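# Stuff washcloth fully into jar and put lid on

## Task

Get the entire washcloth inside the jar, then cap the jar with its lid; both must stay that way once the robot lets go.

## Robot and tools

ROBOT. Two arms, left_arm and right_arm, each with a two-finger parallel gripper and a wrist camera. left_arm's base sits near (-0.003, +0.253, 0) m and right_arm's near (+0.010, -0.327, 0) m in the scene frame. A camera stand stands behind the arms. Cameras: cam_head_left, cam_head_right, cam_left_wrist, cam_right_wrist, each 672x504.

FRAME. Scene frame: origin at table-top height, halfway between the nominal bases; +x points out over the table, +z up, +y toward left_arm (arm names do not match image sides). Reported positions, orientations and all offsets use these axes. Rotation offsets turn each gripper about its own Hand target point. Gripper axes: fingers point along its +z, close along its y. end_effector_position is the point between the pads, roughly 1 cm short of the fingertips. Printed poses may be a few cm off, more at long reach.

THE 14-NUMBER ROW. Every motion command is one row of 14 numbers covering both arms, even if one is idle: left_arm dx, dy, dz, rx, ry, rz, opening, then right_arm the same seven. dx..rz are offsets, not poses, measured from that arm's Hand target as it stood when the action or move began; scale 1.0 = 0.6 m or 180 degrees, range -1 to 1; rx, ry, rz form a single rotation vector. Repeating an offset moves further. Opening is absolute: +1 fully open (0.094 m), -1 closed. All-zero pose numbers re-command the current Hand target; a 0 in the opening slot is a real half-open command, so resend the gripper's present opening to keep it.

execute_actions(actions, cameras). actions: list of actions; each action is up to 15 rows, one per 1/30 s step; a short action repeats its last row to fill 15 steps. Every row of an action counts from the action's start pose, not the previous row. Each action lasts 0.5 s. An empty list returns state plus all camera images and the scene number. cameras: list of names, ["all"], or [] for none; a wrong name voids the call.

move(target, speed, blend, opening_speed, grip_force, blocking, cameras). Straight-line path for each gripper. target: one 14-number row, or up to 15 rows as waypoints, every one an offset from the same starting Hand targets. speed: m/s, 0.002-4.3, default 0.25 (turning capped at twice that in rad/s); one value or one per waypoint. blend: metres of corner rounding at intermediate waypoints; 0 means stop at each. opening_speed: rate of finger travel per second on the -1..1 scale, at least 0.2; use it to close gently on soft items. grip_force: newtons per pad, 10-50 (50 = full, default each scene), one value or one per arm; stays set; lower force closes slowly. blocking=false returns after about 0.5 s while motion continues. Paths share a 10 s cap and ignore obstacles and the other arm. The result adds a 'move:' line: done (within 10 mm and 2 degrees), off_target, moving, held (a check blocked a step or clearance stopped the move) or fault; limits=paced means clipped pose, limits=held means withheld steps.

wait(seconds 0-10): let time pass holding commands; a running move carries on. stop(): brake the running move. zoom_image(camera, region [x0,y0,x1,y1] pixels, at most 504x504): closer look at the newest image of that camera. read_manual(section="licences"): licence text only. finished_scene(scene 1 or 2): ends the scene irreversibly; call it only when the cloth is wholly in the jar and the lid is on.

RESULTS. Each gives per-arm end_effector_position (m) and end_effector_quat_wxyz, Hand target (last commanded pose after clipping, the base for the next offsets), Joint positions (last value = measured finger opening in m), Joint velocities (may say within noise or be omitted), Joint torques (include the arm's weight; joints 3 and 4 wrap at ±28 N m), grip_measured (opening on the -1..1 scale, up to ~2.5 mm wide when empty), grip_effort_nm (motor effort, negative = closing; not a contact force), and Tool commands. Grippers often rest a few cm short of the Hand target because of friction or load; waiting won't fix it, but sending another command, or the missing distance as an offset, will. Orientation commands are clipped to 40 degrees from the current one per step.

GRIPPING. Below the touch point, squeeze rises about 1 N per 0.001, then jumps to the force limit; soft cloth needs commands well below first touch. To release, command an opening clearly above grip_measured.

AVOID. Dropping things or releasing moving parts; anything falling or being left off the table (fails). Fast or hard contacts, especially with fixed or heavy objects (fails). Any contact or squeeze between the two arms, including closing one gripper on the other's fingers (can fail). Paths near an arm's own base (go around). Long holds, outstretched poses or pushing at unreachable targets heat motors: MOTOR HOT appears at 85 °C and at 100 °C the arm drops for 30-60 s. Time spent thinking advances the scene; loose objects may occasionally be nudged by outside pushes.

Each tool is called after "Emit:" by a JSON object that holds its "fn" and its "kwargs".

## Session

Emit:
{"fn": "execute_actions", "kwargs": {"actions": []}}

Scene clock: 0.00 s.
left_arm: end_effector_position=(+0.8309, -0.0258, +0.2998) grip_measured=+1.000 grip_effort_nm=n/a end_effector_quat_wxyz=(+0.706, -0.299, +0.571, +0.293) | right_arm: end_effector_position=(+0.3021, -0.2485, +0.3490) grip_measured=+1.000 grip_effort_nm=n/a end_effector_quat_wxyz=(+0.350, -0.568, +0.741, +0.078)
Joint positions: left_arm=[-0.508 2.738 2.746 0.758 -1.325 0.66 0.094] | right_arm=[-0.081 0.815 1.054 -1.311 -0.562 -1.207 0.094]
Joint velocities: within noise
Joint torques (N m): no reading
Heat: left arm: hottest elbow 31 °C; right arm: hottest elbow 28 °C.
Hand target: left_arm +0.8309, -0.0258, +0.3000; +0.708, -0.303, +0.569, +0.290 | right_arm +0.3056, -0.2486, +0.3647; +0.363, -0.569, +0.735, +0.068
Tool commands: left_gripper/opening=+1.0 right_gripper/opening=+1.0

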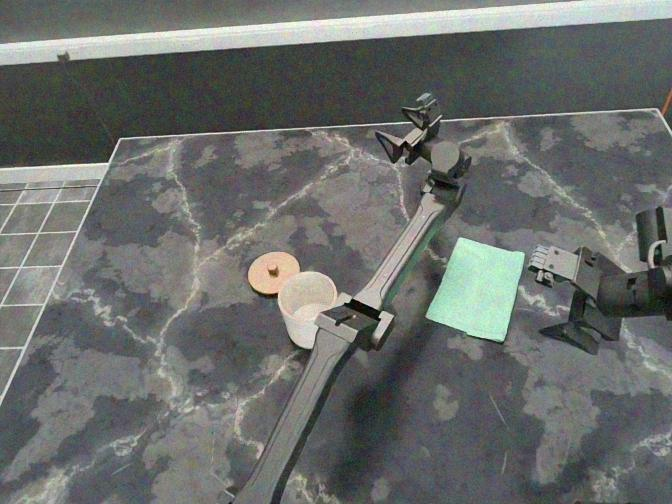

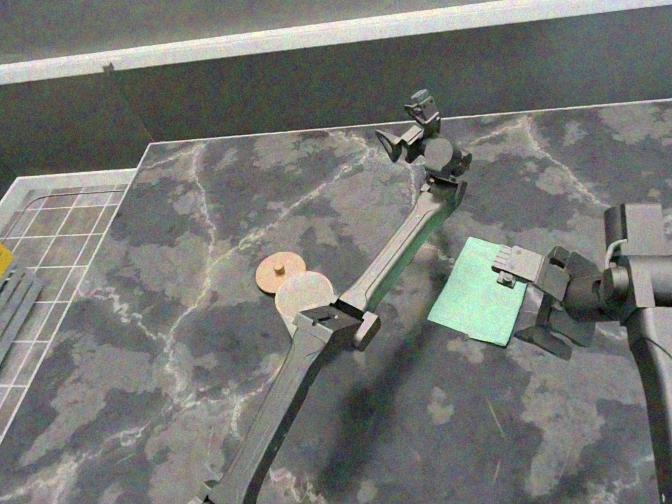

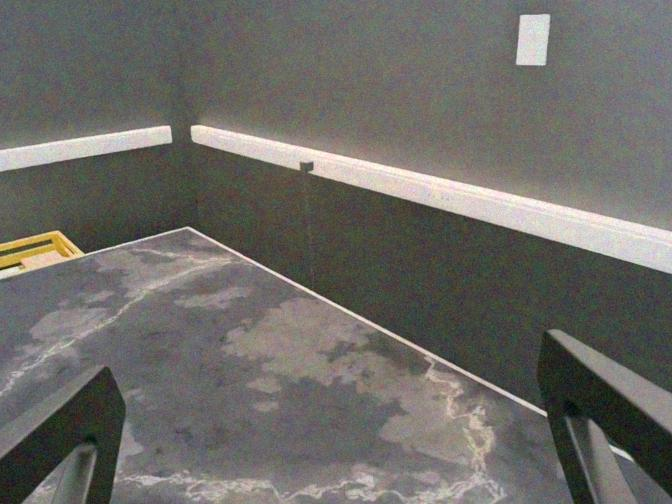

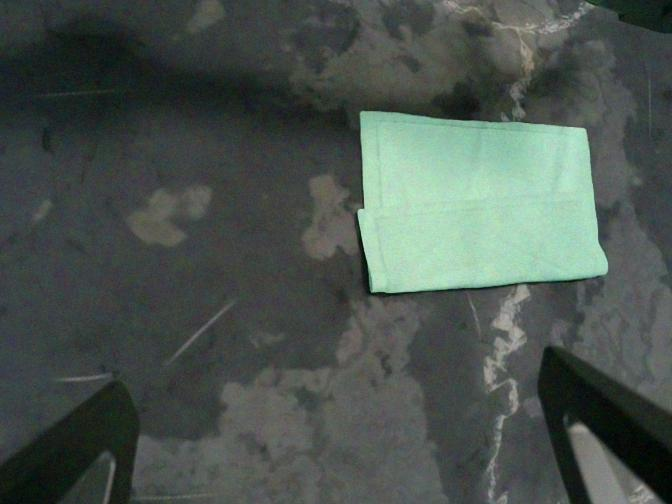

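Emit:
{"fn": "move", "kwargs": {"target": [-0.285, 0.46, -0.033, -0.2165, 0.528, -0.226, 0.0, 0.462, 0.033, -0.358, 0.0043, 0.2717, -0.518, 0.8], "speed": 0.3, "cameras": ["all"]}}

Scene clock: 91.87 s.
left_arm: end_effector_position=(+0.6559, +0.2523, +0.2789) grip_measured=+0.003 grip_effort_nm=-0.21 end_effector_quat_wxyz=(+0.061, -0.009, +0.998, +0.001) | right_arm: end_effector_position=(+0.5621, -0.2317, +0.1279) grip_measured=+0.801 grip_effort_nm=-0.07 end_effector_quat_wxyz=(-0.025, +0.193, +0.981, -0.010)
Joint positions: left_arm=[0.006 2.053 2.292 -1.689 -0.002 -0.019 0.047] | right_arm=[0.138 1.885 1.637 -1.375 0 0.561 0.085]
Joint torques (N m): left_arm=[-0.73 -21.77 9.58 -0.23 0.08 0.14] | right_arm=[0.38 -17.96 13.46 -0.1 0.06 0.02]
Heat: left arm: hottest elbow 39 °C; right arm: hottest elbow 44 °C.
Hand target: left_arm +0.6599, +0.2502, +0.2801; +0.002, -0.001, +1.000, +0.000 | right_arm +0.5828, -0.2287, +0.1497; +0.000, +0.199, +0.980, +0.000
Off the commanded pose: left_arm 0.005 m, 7 deg | right_arm 0.030 m, 3 deg.
joint sent to its limit (left arm) — joint 4 (wrist pitch), lower limit. The joint targets are off in orientation, not in position.
move: off_target (left_arm, right_arm)

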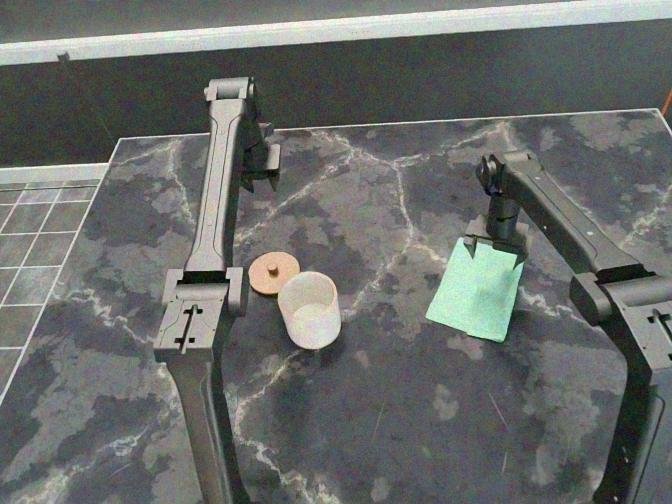

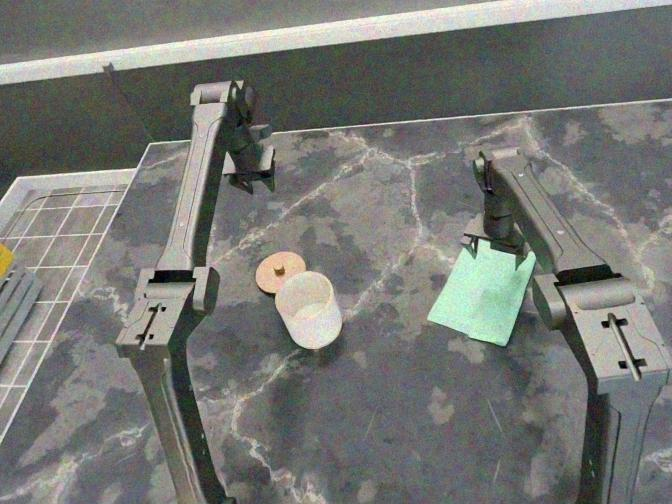

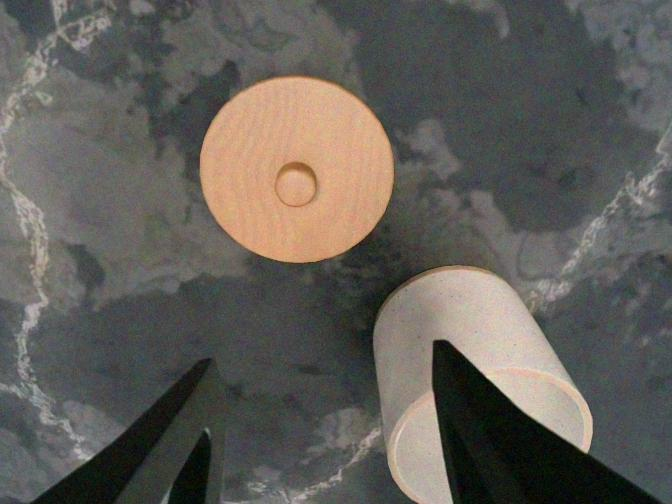

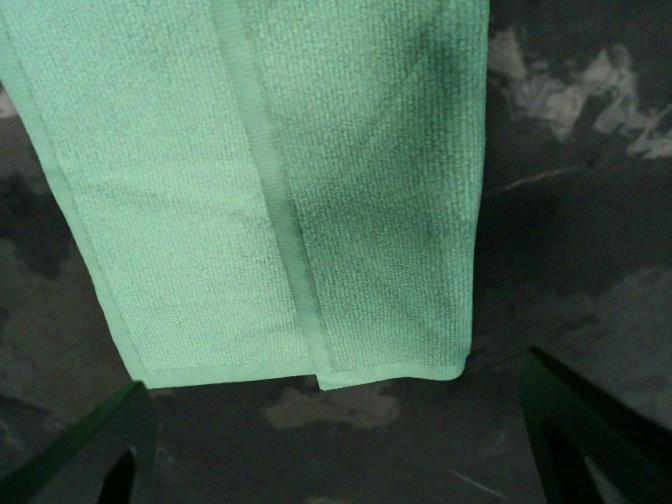

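Emit:
{"fn": "move", "kwargs": {"target": [-0.0515, 0.043, -0.2835, 0, 0, 0, 0.0, -0.0263, -0.0572, -0.166, 0, 0, 0, 0.8], "speed": 0.2, "cameras": ["cam_left_wrist", "cam_right_wrist"]}}

Scene clock: 152.47 s.
left_arm: end_effector_position=(+0.6282, +0.2732, +0.1199) grip_measured=+0.003 grip_effort_nm=-0.21 end_effector_quat_wxyz=(+0.005, -0.005, +1.000, +0.001) | right_arm: end_effector_position=(+0.5666, -0.2587, +0.0527) grip_measured=+0.801 grip_effort_nm=-0.07 end_effector_quat_wxyz=(-0.002, +0.200, +0.980, -0.001)
Joint positions: left_arm=[0.04 2.039 1.856 -1.378 -0.002 0.022 0.047] | right_arm=[0.089 1.923 1.486 -1.138 0 0.525 0.085]
Joint torques (N m): left_arm=[-0.09 -22.48 6.98 0.79 0.07 0.11] | right_arm=[0.03 -18.2 7.36 0.73 0.08 -0.14]
Heat: left arm: hottest elbow 42 °C; right arm: hottest elbow 50 °C.
Hand target: left_arm +0.6290, +0.2759, +0.1100; +0.002, -0.001, +1.000, +0.000 | right_arm +0.5670, -0.2630, +0.0502; +0.000, +0.199, +0.980, +0.000
Off the commanded pose: left_arm 0.010 m, 1 deg | right_arm 0.005 m, 0 deg.
move: done
Images, in order (width x height): cam_left_wrist 672x504, cam_right_wrist 672x504.

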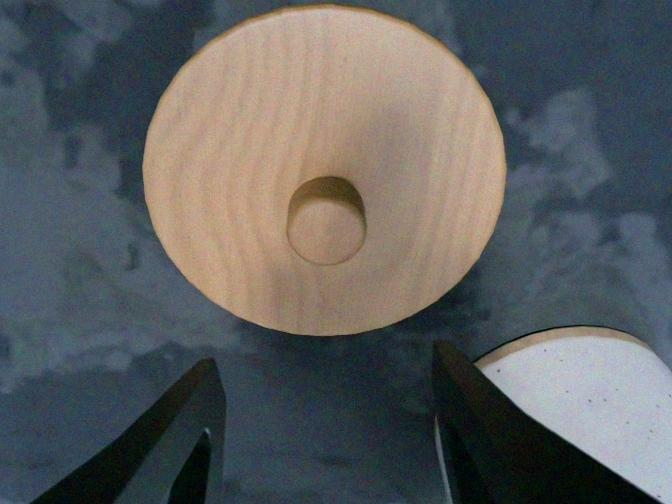

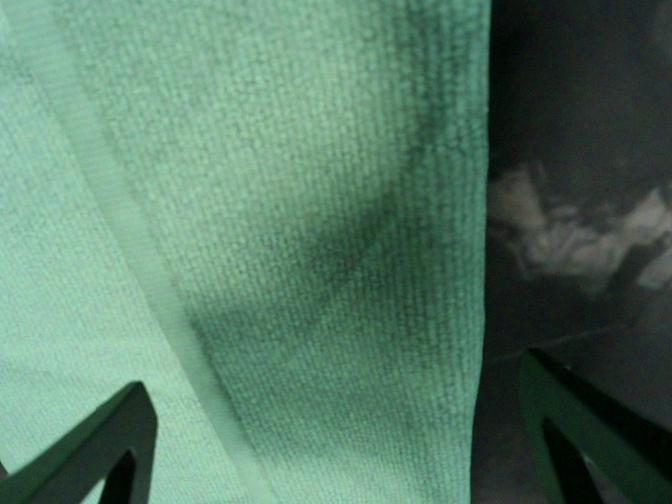

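Emit:
{"fn": "move", "kwargs": {"target": [0, 0, 0, 0, 0, 0, 0.0, -0.0045, -0.0125, -0.0837, 0, 0, 0, 0.8], "speed": 0.08, "cameras": ["cam_right_wrist"]}}

Scene clock: 166.57 s.
left_arm: end_effector_position=(+0.6282, +0.2732, +0.1199) grip_measured=+0.003 grip_effort_nm=-0.22 end_effector_quat_wxyz=(+0.005, -0.005, +1.000, +0.001) | right_arm: end_effector_position=(+0.5721, -0.2619, +0.0245) grip_measured=+0.801 grip_effort_nm=-0.06 end_effector_quat_wxyz=(+0.015, +0.194, +0.981, +0.008)
Joint positions: left_arm=[0.04 2.039 1.856 -1.378 -0.002 0.022 0.047] | right_arm=[0.081 1.947 1.441 -1.031 -0.006 0.506 0.085]
Joint torques (N m): left_arm=[0.03 -22.07 6.97 0.75 0.08 0.09] | right_arm=[-0.26 -15.85 5.79 1.06 0.29 -0.1]
Heat: left arm: hottest elbow 42 °C; right arm: hottest elbow 47 °C.
Hand target: left_arm +0.6290, +0.2759, +0.1100; +0.002, -0.001, +1.000, +0.000 | right_arm +0.5642, -0.2705, +0.0000; +0.000, +0.199, +0.980, +0.000
Off the commanded pose: left_arm 0.010 m, 1 deg | right_arm 0.027 m, 2 deg.
move: off_target (right_arm)
Images, in order (width x height): cam_right_wrist 672x504.

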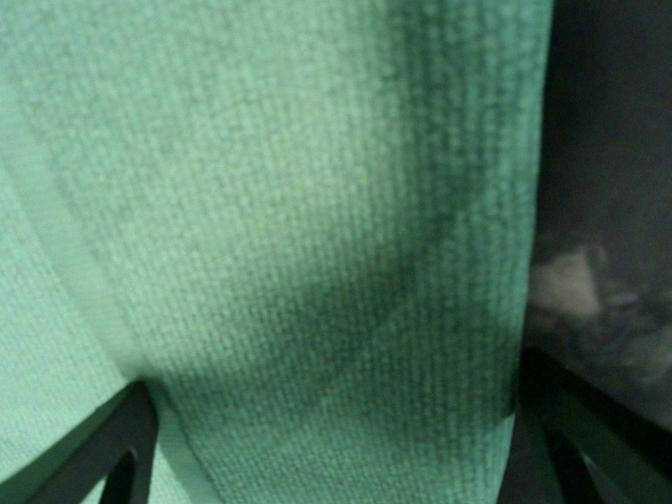

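Emit:
{"fn": "move", "kwargs": {"target": [0, 0, 0, 0, 0, 0, 0.0, 0, 0, -0.006, 0, 0, 0, -0.9], "speed": 0.1, "opening_speed": 0.8, "cameras": ["cam_right_wrist"]}}

Scene clock: 180.63 s.
left_arm: end_effector_position=(+0.6282, +0.2732, +0.1199) grip_measured=+0.003 grip_effort_nm=-0.21 end_effector_quat_wxyz=(+0.005, -0.005, +1.000, +0.001) | right_arm: end_effector_position=(+0.5779, -0.2610, +0.0247) grip_measured=-0.753 grip_effort_nm=-1.03 end_effector_quat_wxyz=(+0.026, +0.194, +0.981, +0.012)
Joint positions: left_arm=[0.04 2.039 1.856 -1.378 -0.002 0.022 0.047] | right_arm=[0.081 1.947 1.441 -1.008 -0.007 0.505 0.012]
Joint torques (N m): left_arm=[0.03 -22.24 7.05 0.62 0.11 0.09] | right_arm=[-0.26 -15.5 5.6 0.55 0.32 -0.09]
Heat: left arm: hottest elbow 42 °C; right arm: hottest elbow 43 °C.
Hand target: left_arm +0.6290, +0.2759, +0.1100; +0.002, -0.001, +1.000, +0.000 | right_arm +0.5643, -0.2705, -0.0036; +0.000, +0.199, +0.980, +0.000
Off the commanded pose: left_arm 0.010 m, 1 deg | right_arm 0.033 m, 3 deg.
move: off_target (right_arm)
Images, in order (width x height): cam_right_wrist 672x504.

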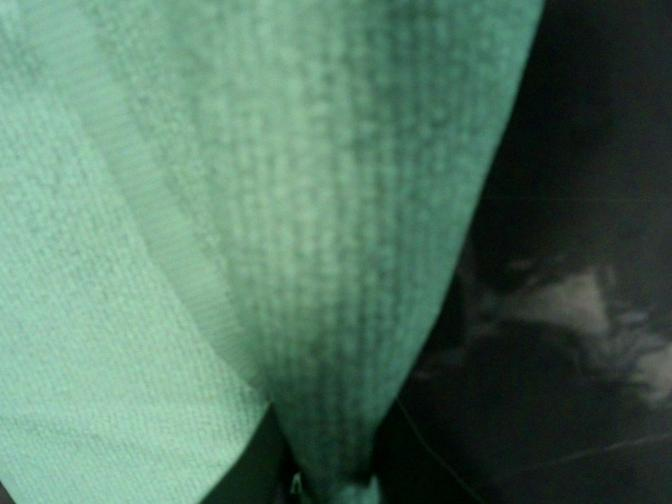

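Emit:
{"fn": "move", "kwargs": {"target": [[0, 0, 0, 0, 0, 0, 0.0, 0, 0, 0, 0, 0, 0, -1],[-0.07, 0.1, 0.1, 0, 0, 0, 0.0, 0.0, 0.01, 0.2, 0, 0, 0, -1],[-0.215, 0.29, 0.233, 0, 0, 0, 0.0, -0.007, 0.034, 0.53, 0, 0, 0, -1]], "speed": 0.2, "blend": [0, 0.03, 0], "cameras": ["all"]}}

Scene clock: 203.93 s.
left_arm: end_effector_position=(+0.5023, +0.4522, +0.2445) grip_measured=+0.003 grip_effort_nm=-0.21 end_effector_quat_wxyz=(+0.001, -0.008, +1.000, +0.002) | right_arm: end_effector_position=(+0.5495, -0.2567, +0.2867) grip_measured=-0.753 grip_effort_nm=-1.03 end_effector_quat_wxyz=(+0.008, +0.199, +0.980, +0.004)
Joint positions: left_arm=[0.383 1.76 1.768 -1.574 -0.002 0.359 0.047] | right_arm=[0.096 1.762 1.881 -1.671 -0.003 0.53 0.012]
Joint torques (N m): left_arm=[-0.85 -19.6 7.9 -0.28 0.11 0.11] | right_arm=[1.26 -16.97 13.89 0.03 0.18 0.03]
Heat: left arm: hottest elbow 41 °C; right arm: hottest elbow 40 °C.
Hand target: left_arm +0.5000, +0.4500, +0.2498; +0.002, -0.001, +1.000, +0.000 | right_arm +0.5601, -0.2502, +0.3144; +0.000, +0.199, +0.980, +0.000
Off the commanded pose: left_arm 0.006 m, 1 deg | right_arm 0.030 m, 1 deg.
joint sent to its limit (right arm) — joint 4 (wrist pitch), lower limit. The joint targets are off in orientation, not in position.
move: off_target (right_arm)

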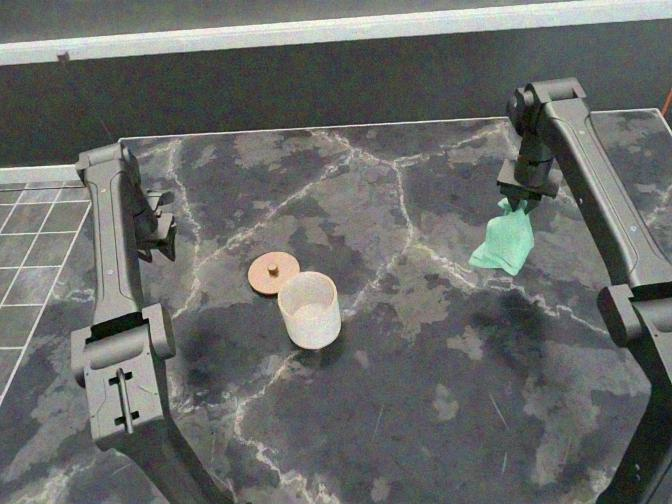

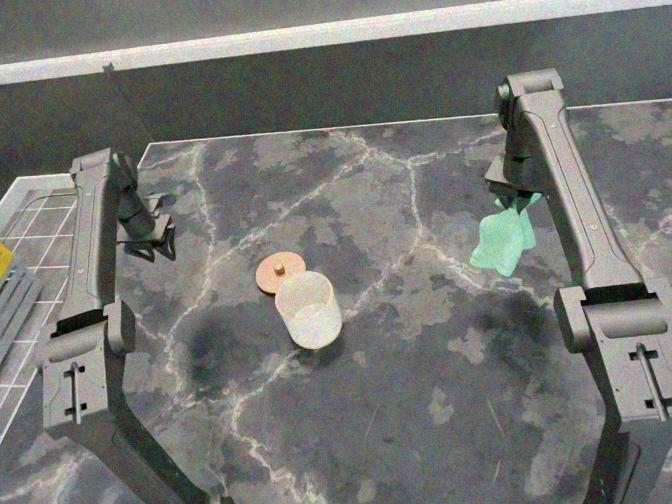

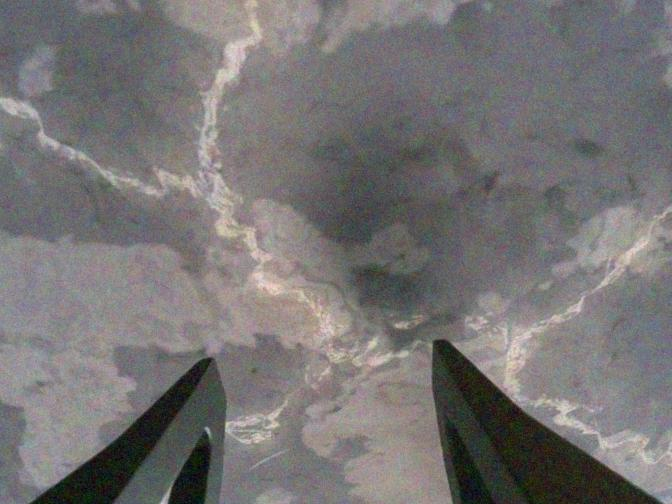

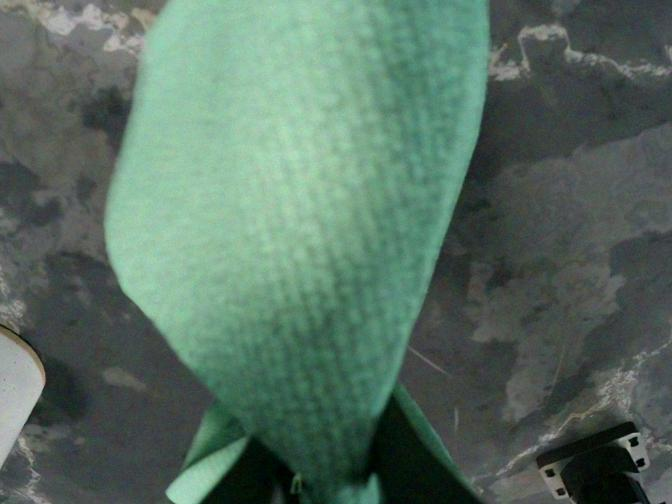

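Emit:
{"fn": "move", "kwargs": {"target": [[0, 0, 0, 0, 0, 0, 0.0, 0, 0.05, 0.076, 0, 0, 0, -1],[0, 0, 0, 0, 0, 0, 0.0, -0.150, 0.7037, 0.076, 0, 0, 0, -1]], "speed": 0.2, "blend": [0.03, 0], "cameras": ["cam_right_wrist", "cam_head_left", "cam_head_right"]}}

Emit:
{"fn": "zoom_image", "kwargs": {"camera": "cam_head_left", "region": [210, 150, 410, 360]}}

Emit:
{"fn": "zoom_image", "kwargs": {"camera": "cam_head_right", "region": [210, 150, 410, 360]}}

Scene clock: 225.17 s.
left_arm: end_effector_position=(+0.5023, +0.4522, +0.2445) grip_measured=+0.003 grip_effort_nm=-0.21 end_effector_quat_wxyz=(+0.001, -0.008, +1.000, +0.002) | right_arm: end_effector_position=(+0.4633, +0.1687, +0.3305) grip_measured=-0.753 grip_effort_nm=-1.03 end_effector_quat_wxyz=(+0.067, +0.189, +0.974, +0.106)
Joint positions: left_arm=[0.383 1.76 1.768 -1.574 -0.002 0.36 0.047] | right_arm=[0.798 2.034 2.387 -1.672 0.003 1.215 0.012]
Joint torques (N m): left_arm=[0.15 -19.6 8.05 -0.44 0.14 0.15] | right_arm=[0.03 -20.6 14.19 0.36 0.05 0.02]
Heat: left arm: hottest elbow 42 °C; right arm: hottest elbow 41 °C.
Hand target: left_arm +0.5000, +0.4500, +0.2498; +0.002, -0.001, +1.000, +0.000 | right_arm +0.4701, +0.1721, +0.3600; +0.000, +0.199, +0.980, +0.000
Off the commanded pose: left_arm 0.006 m, 1 deg | right_arm 0.031 m, 14 deg.
joint sent to its limit (right arm) — joint 4 (wrist pitch), lower limit. The joint targets are off in orientation, not in position.
move: off_target (right_arm); blend cut to 0.0277 m at target 1
Images, in order (width x height): cam_head_left 672x504, cam_head_right 672x504, cam_right_wrist 672x504.

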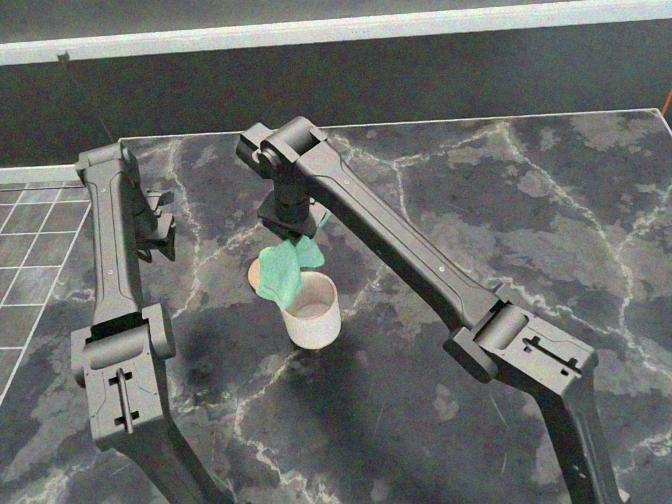

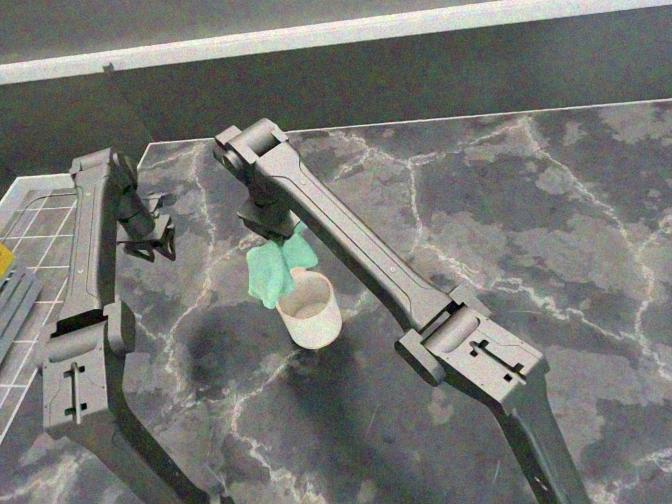

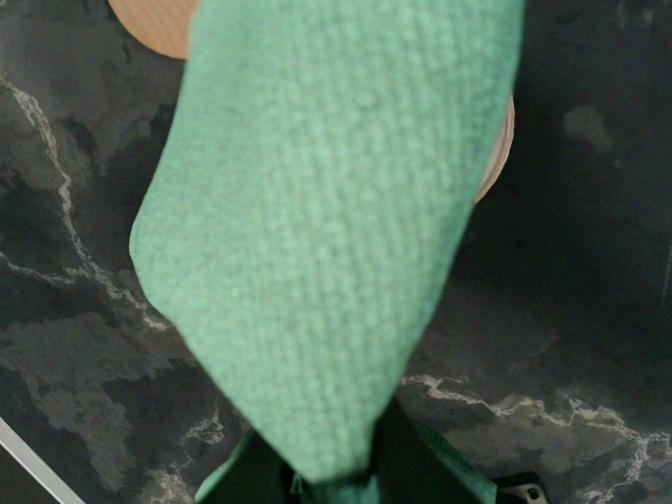

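Scaled by 2.400 from the camera's 672x504 image, which has a finer 960x720 frame.

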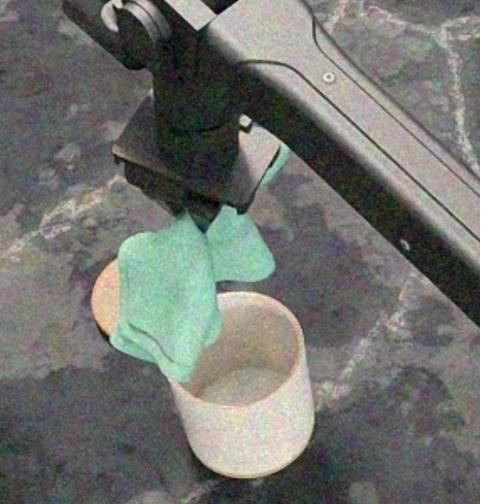

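Scaled by 2.400 from the camera's 672x504 image, which has a finer 960x720 frame.

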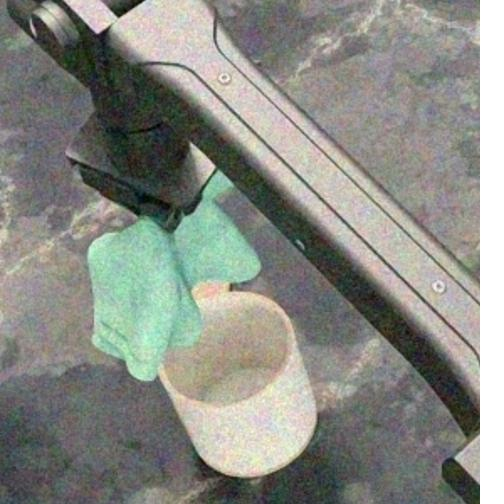

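Emit:
{"fn": "move", "kwargs": {"target": [0, 0, 0, 0, 0, 0, 0.0, -0.003, 0.005, -0.21, 0, 0, 0, -1], "speed": 0.12, "cameras": ["cam_right_wrist", "cam_head_left", "cam_head_right"]}}

Emit:
{"fn": "zoom_image", "kwargs": {"camera": "cam_head_left", "region": [210, 180, 410, 360]}}

Scene clock: 259.67 s.
left_arm: end_effector_position=(+0.5023, +0.4522, +0.2445) grip_measured=+0.003 grip_effort_nm=-0.21 end_effector_quat_wxyz=(+0.001, -0.008, +1.000, +0.002) | right_arm: end_effector_position=(+0.4704, +0.1768, +0.2330) grip_measured=-0.753 grip_effort_nm=-1.03 end_effector_quat_wxyz=(+0.023, +0.194, +0.980, +0.036)
Joint positions: left_arm=[0.383 1.76 1.768 -1.574 -0.002 0.36 0.047] | right_arm=[0.798 2.152 2.338 -1.672 0.002 1.222 0.012]
Joint torques (N m): left_arm=[-0.21 -19.6 7.86 -0.32 0.15 0.13] | right_arm=[0.38 -22.59 8.46 0.14 0.07 0.01]
Heat: left arm: hottest elbow 42 °C; right arm: hottest elbow 45 °C.
Hand target: left_arm +0.5000, +0.4500, +0.2498; +0.002, -0.001, +1.000, +0.000 | right_arm +0.4682, +0.1751, +0.2339; +0.000, +0.199, +0.980, +0.000
Off the commanded pose: left_arm 0.006 m, 1 deg | right_arm 0.003 m, 5 deg.
joint sent to its limit (right arm) — joint 4 (wrist pitch), lower limit. The joint targets are off in orientation, not in position.
move: off_target (right_arm)
Images, in order (width x height): cam_head_left 672x504, cam_head_right 672x504, cam_right_wrist 672x504.

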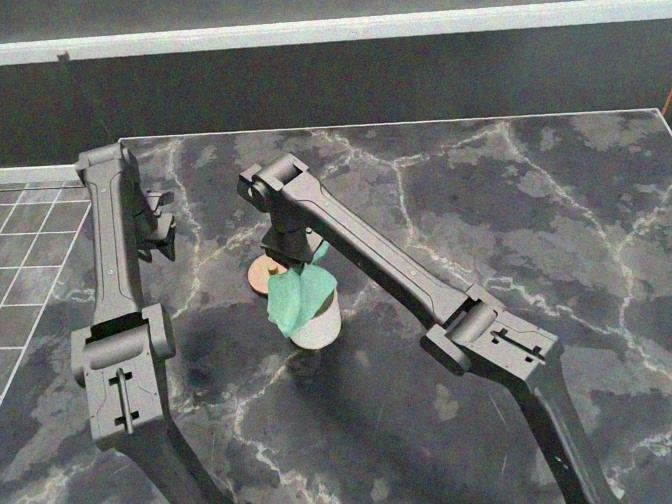

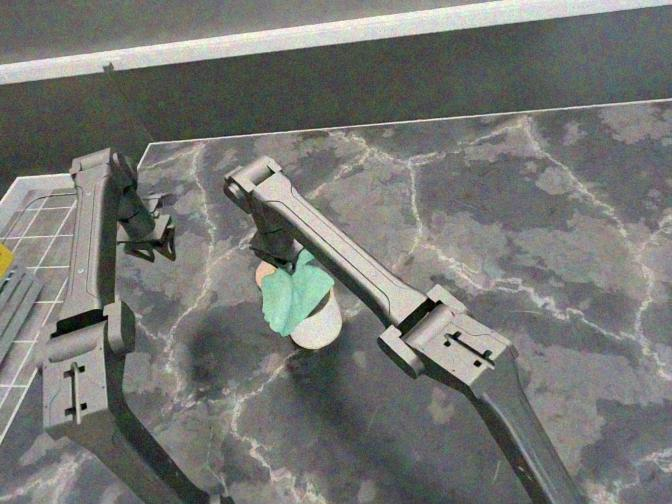

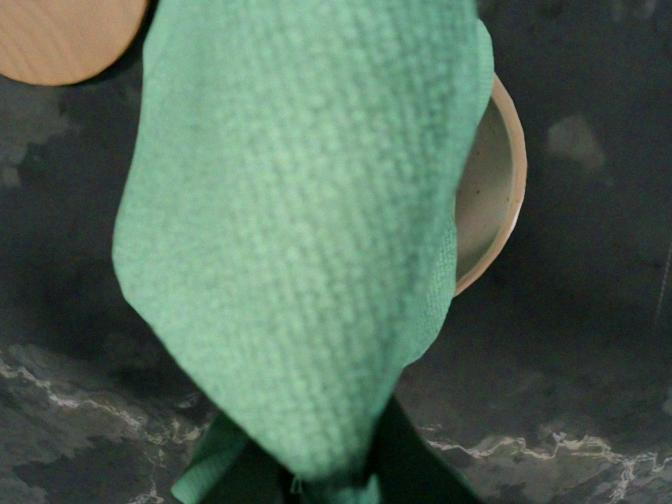

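Scaled by 2.520 from the camera's 672x504 image, which has a finer 960x720 frame.

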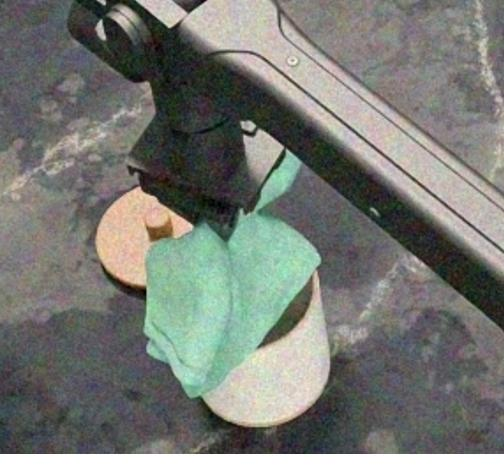

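Emit:
{"fn": "move", "kwargs": {"target": [0, 0, 0, 0, 0, 0, 0.0, 0.002, 0.0, -0.2232, 0, 0, 0, -1], "speed": 0.1, "cameras": ["cam_right_wrist", "cam_head_left", "cam_head_right"]}}

Emit:
{"fn": "zoom_image", "kwargs": {"camera": "cam_head_left", "region": [210, 180, 410, 360]}}

Scene clock: 286.67 s.
left_arm: end_effector_position=(+0.5023, +0.4522, +0.2445) grip_measured=+0.003 grip_effort_nm=-0.21 end_effector_quat_wxyz=(+0.001, -0.008, +1.000, +0.002) | right_arm: end_effector_position=(+0.4709, +0.1775, +0.1216) grip_measured=-0.753 grip_effort_nm=-1.03 end_effector_quat_wxyz=(+0.008, +0.194, +0.981, +0.013)
Joint positions: left_arm=[0.383 1.76 1.768 -1.574 -0.002 0.36 0.047] | right_arm=[0.798 2.185 2.103 -1.458 0.001 1.222 0.012]
Joint torques (N m): left_arm=[-0.38 -19.6 7.94 -0.46 0.14 0.1] | right_arm=[0.5 -20.54 7.39 0.65 0.07 0.02]
Heat: left arm: hottest elbow 42 °C; right arm: hottest elbow 44 °C.
Hand target: left_arm +0.5000, +0.4500, +0.2498; +0.002, -0.001, +1.000, +0.000 | right_arm +0.4694, +0.1751, +0.1000; +0.000, +0.199, +0.980, +0.000
Off the commanded pose: left_arm 0.006 m, 1 deg | right_arm 0.022 m, 2 deg.
move: off_target (right_arm)
Images, in order (width x height): cam_head_left 672x504, cam_head_right 672x504, cam_right_wrist 672x504.

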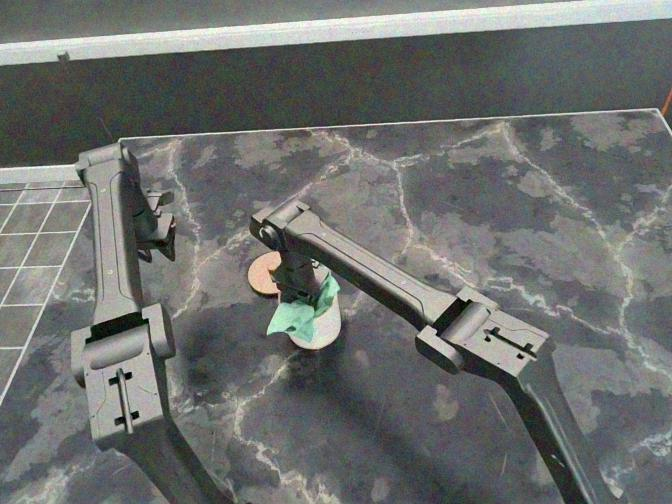

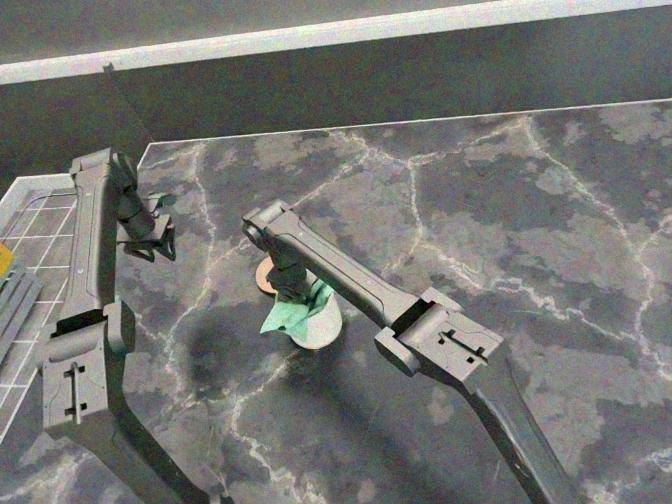

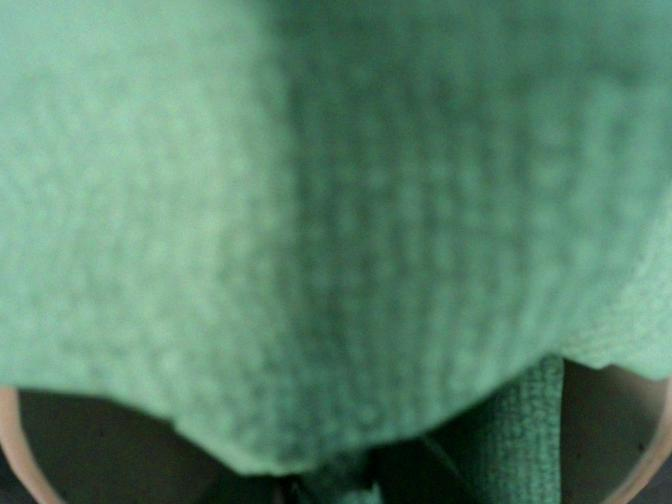

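Scaled by 2.520 from the camera's 672x504 image, which has a finer 960x720 frame.

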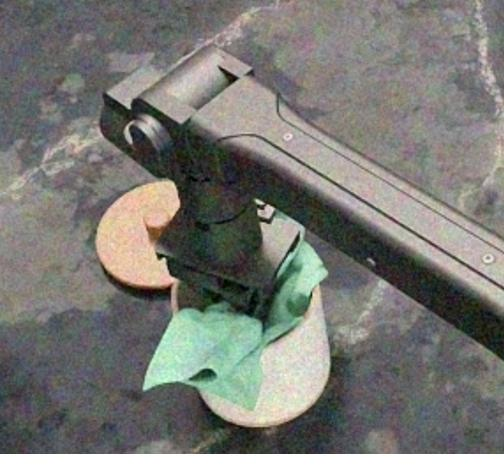

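Emit:
{"fn": "move", "kwargs": {"target": [0, 0, 0, 0, 0, 0, 0.0, 0.0, -0.003, -0.05, 0, 0, 0, -1], "speed": 0.08, "cameras": ["cam_right_wrist", "cam_head_left"]}}

Emit:
{"fn": "zoom_image", "kwargs": {"camera": "cam_head_left", "region": [210, 180, 410, 360]}}

Scene clock: 294.77 s.
left_arm: end_effector_position=(+0.5023, +0.4522, +0.2445) grip_measured=+0.003 grip_effort_nm=-0.21 end_effector_quat_wxyz=(+0.001, -0.008, +1.000, +0.002) | right_arm: end_effector_position=(+0.4719, +0.1771, +0.0860) grip_measured=-0.753 grip_effort_nm=-1.03 end_effector_quat_wxyz=(+0.007, +0.195, +0.981, +0.011)
Joint positions: left_arm=[0.383 1.76 1.768 -1.574 -0.002 0.36 0.047] | right_arm=[0.796 2.204 2.042 -1.383 0.001 1.222 0.012]
Joint torques (N m): left_arm=[-0.15 -19.55 8.05 -0.25 0.18 0.12] | right_arm=[0.26 -21.36 7.39 0.49 0.08 0.01]
Heat: left arm: hottest elbow 42 °C; right arm: hottest elbow 43 °C.
Hand target: left_arm +0.5000, +0.4500, +0.2498; +0.002, -0.001, +1.000, +0.000 | right_arm +0.4694, +0.1734, +0.0699; +0.000, +0.199, +0.980, +0.000
Off the commanded pose: left_arm 0.006 m, 1 deg | right_arm 0.017 m, 2 deg.
move: off_target (right_arm)
Images, in order (width x height): cam_head_left 672x504, cam_right_wrist 672x504.

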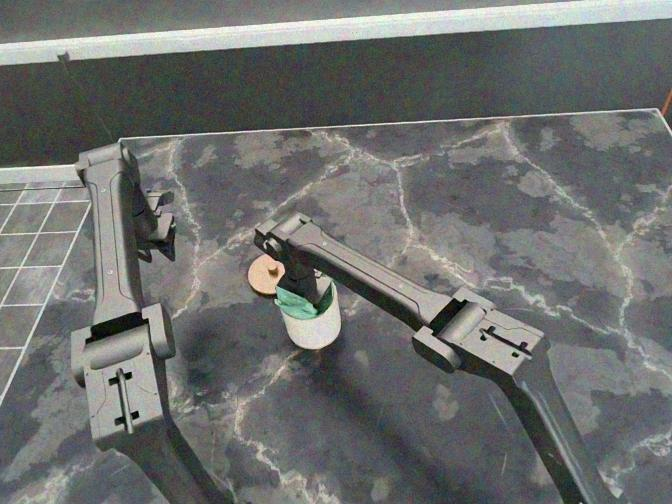

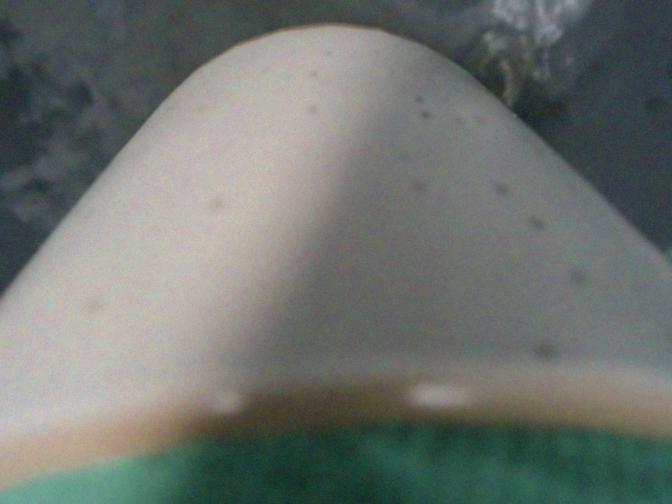

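Scaled by 2.520 from the camera's 672x504 image, which has a finer 960x720 frame.

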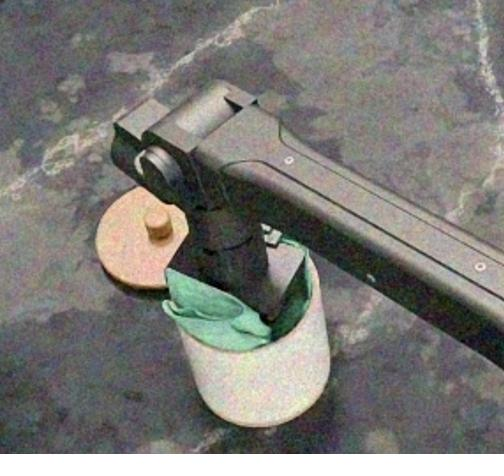

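Emit:
{"fn": "move", "kwargs": {"target": [[0, 0, 0, 0, 0, 0, 0.0, 0, 0, 0, 0, 0, 0, -0.45],[0, 0, 0, 0, 0, 0, 0.0, 0, 0, 0.33, 0, 0, 0, -0.45]], "speed": 0.15, "cameras": ["cam_right_wrist", "cam_head_left"]}}

Emit:
{"fn": "zoom_image", "kwargs": {"camera": "cam_head_left", "region": [210, 180, 410, 360]}}

Scene clock: 306.63 s.
left_arm: end_effector_position=(+0.5023, +0.4522, +0.2445) grip_measured=+0.003 grip_effort_nm=-0.21 end_effector_quat_wxyz=(+0.001, -0.008, +1.000, +0.002) | right_arm: end_effector_position=(+0.4621, +0.1664, +0.2366) grip_measured=-0.451 grip_effort_nm=0.07 end_effector_quat_wxyz=(+0.018, +0.195, +0.980, +0.030)
Joint positions: left_arm=[0.383 1.76 1.768 -1.574 -0.002 0.36 0.047] | right_arm=[0.796 2.115 2.285 -1.671 0.001 1.222 0.026]
Joint torques (N m): left_arm=[-0.38 -19.08 7.97 -0.43 0.11 0.11] | right_arm=[0.44 -22.42 13.76 0.09 0.09 -0.01]
Heat: left arm: hottest elbow 42 °C; right arm: hottest elbow 42 °C.
Hand target: left_arm +0.5000, +0.4500, +0.2498; +0.002, -0.001, +1.000, +0.000 | right_arm +0.4693, +0.1734, +0.2680; +0.000, +0.199, +0.980, +0.000
Off the commanded pose: left_arm 0.006 m, 1 deg | right_arm 0.033 m, 4 deg.
joint sent to its limit (right arm) — joint 4 (wrist pitch), lower limit. The joint targets are off in orientation, not in position.
move: off_target (right_arm)
Images, in order (width x height): cam_head_left 672x504, cam_right_wrist 672x504.

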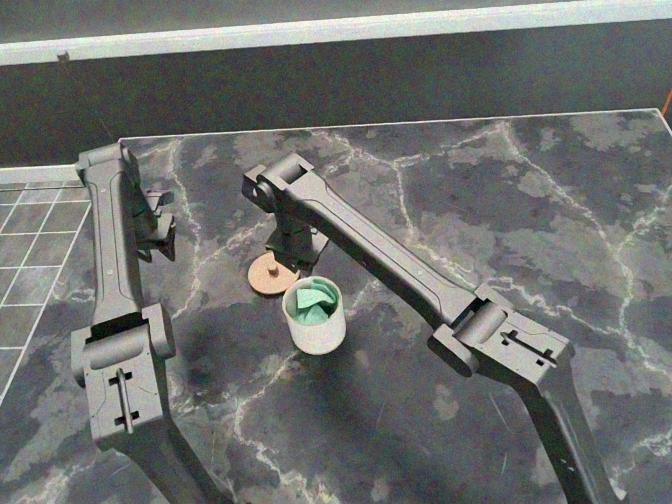

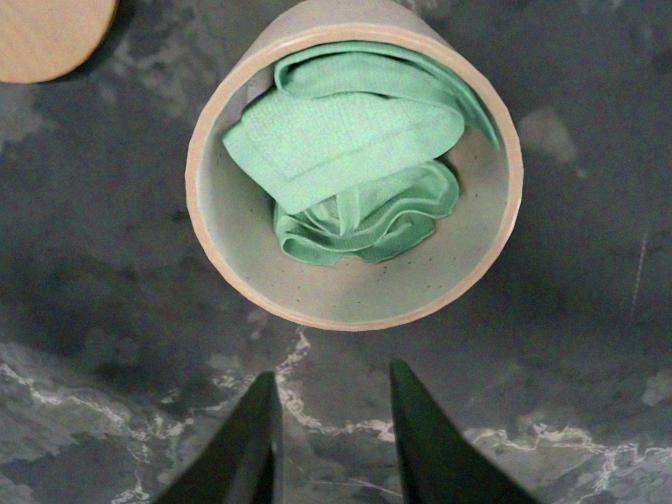

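Scaled by 2.520 from the camera's 672x504 image, which has a finer 960x720 frame.

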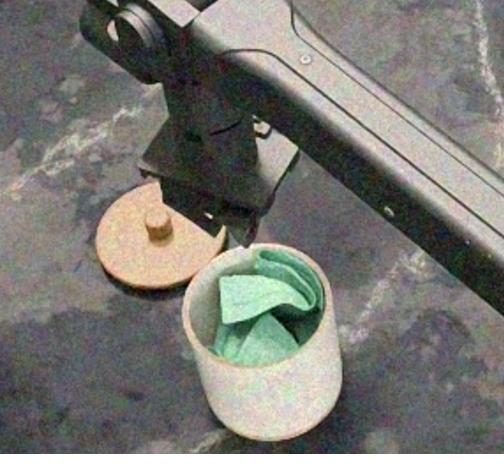

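Emit:
{"fn": "zoom_image", "kwargs": {"camera": "cam_right_wrist", "region": [180, 0, 540, 340]}}

Emit:
{"fn": "zoom_image", "kwargs": {"camera": "cam_head_left", "region": [270, 260, 360, 360]}}

Scaled by 1.400 from the camera's 672x504 image, which has a finer 960x720 frame.

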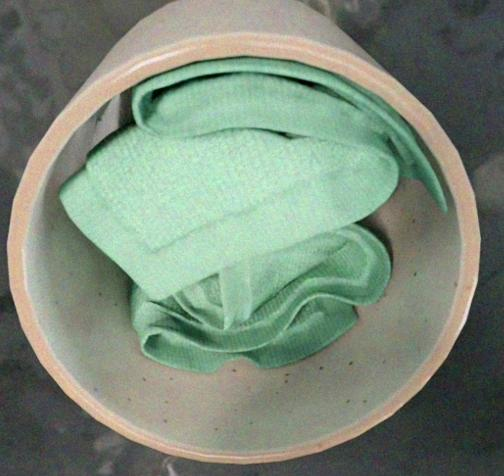

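Scaled by 5.040 from the camera's 672x504 image, which has a finer 960x720 frame.

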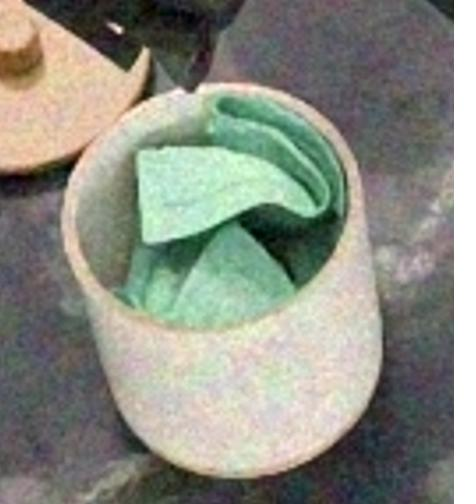

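Emit:
{"fn": "move", "kwargs": {"target": [[0,0,0,0,0,0,0.0,0.0245,-0.039,-0.13,0,0,0,-1],[0,0,0,0,0,0,0.0,0.0245,-0.039,-0.2833,0,0,0,-1],[0,0,0,0,0,0,0.0,0.0245,-0.039,-0.1633,0,0,0,-1],[0,0,0,0,0,0,0.0,-0.0005,-0.0657,-0.1633,0,0,0,-1],[0,0,0,0,0,0,0.0,-0.0005,-0.0657,-0.2833,0,0,0,-1],[0,0,0,0,0,0,0.0,-0.0005,-0.0657,-0.1633,0,0,0,-1],[0,0,0,0,0,0,0.0,-0.0188,-0.019,-0.1633,0,0,0,-1],[0,0,0,0,0,0,0.0,-0.0188,-0.019,-0.3217,0,0,0,-1],[0,0,0,0,0,0,0.0,-0.0188,-0.019,-0.03,0,0,0,-1]], "speed": 0.14, "blend": [0.01, 0, 0.02, 0.01, 0, 0.02, 0.01, 0, 0], "cameras": ["cam_right_wrist", "cam_head_left"]}}

Emit:
{"fn": "zoom_image", "kwargs": {"camera": "cam_head_left", "region": [270, 260, 360, 360]}}

Scene clock: 351.70 s.
left_arm: end_effector_position=(+0.5023, +0.4522, +0.2445) grip_measured=+0.003 grip_effort_nm=-0.21 end_effector_quat_wxyz=(+0.001, -0.008, +1.000, +0.002) | right_arm: end_effector_position=(+0.4521, +0.1518, +0.2155) grip_measured=-0.993 grip_effort_nm=-0.40 end_effector_quat_wxyz=(+0.000, +0.196, +0.981, +0.003)
Joint positions: left_arm=[0.383 1.76 1.768 -1.574 -0.002 0.36 0.047] | right_arm=[0.791 2.098 2.203 -1.671 -0.003 1.22 0]
Joint torques (N m): left_arm=[-0.44 -19.78 7.95 -0.47 0.14 0.14] | right_arm=[0.73 -22.71 13.85 -0.03 0.21 0.02]
Heat: left arm: hottest elbow 43 °C; right arm: hottest elbow 45 °C.
Hand target: left_arm +0.5000, +0.4500, +0.2498; +0.002, -0.001, +1.000, +0.000 | right_arm +0.4581, +0.1619, +0.2499; -0.001, +0.199, +0.980, +0.000
Off the commanded pose: left_arm 0.006 m, 1 deg | right_arm 0.036 m, 0 deg.
joint sent to its limit (right arm) — joint 4 (wrist pitch), lower limit. The joint targets are off in orientation, not in position.
move: off_target (right_arm); blend cut to 0.011 m at target 3, 0.015 m at target 6
Images, in order (width x height): cam_head_left 672x504, cam_right_wrist 672x504.

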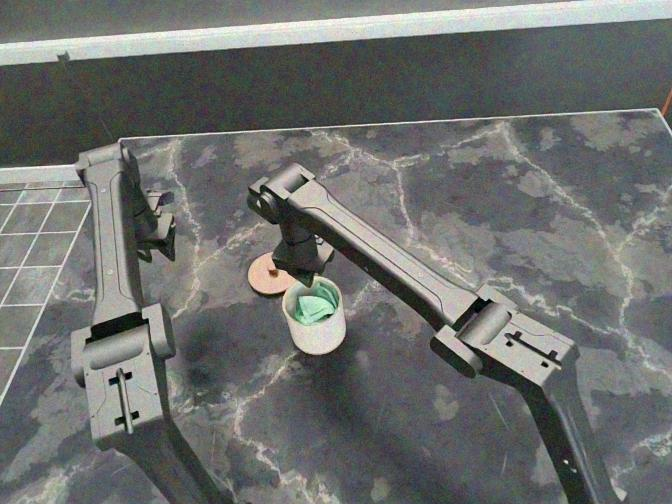

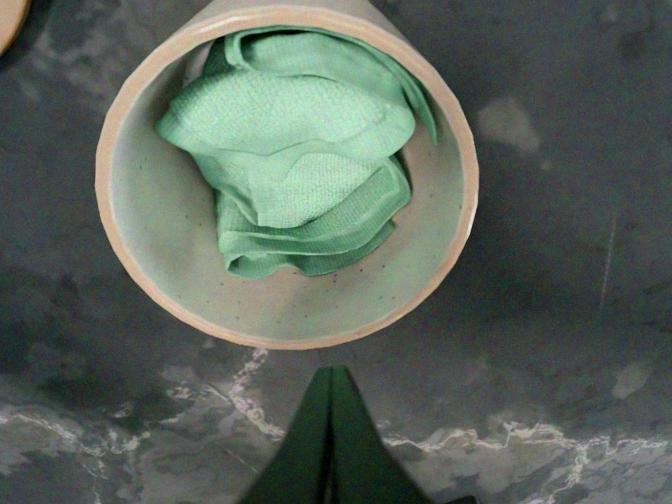

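Scaled by 5.040 from the camera's 672x504 image, which has a finer 960x720 frame.

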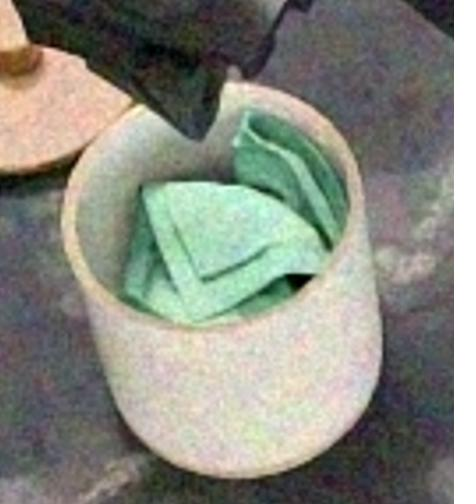

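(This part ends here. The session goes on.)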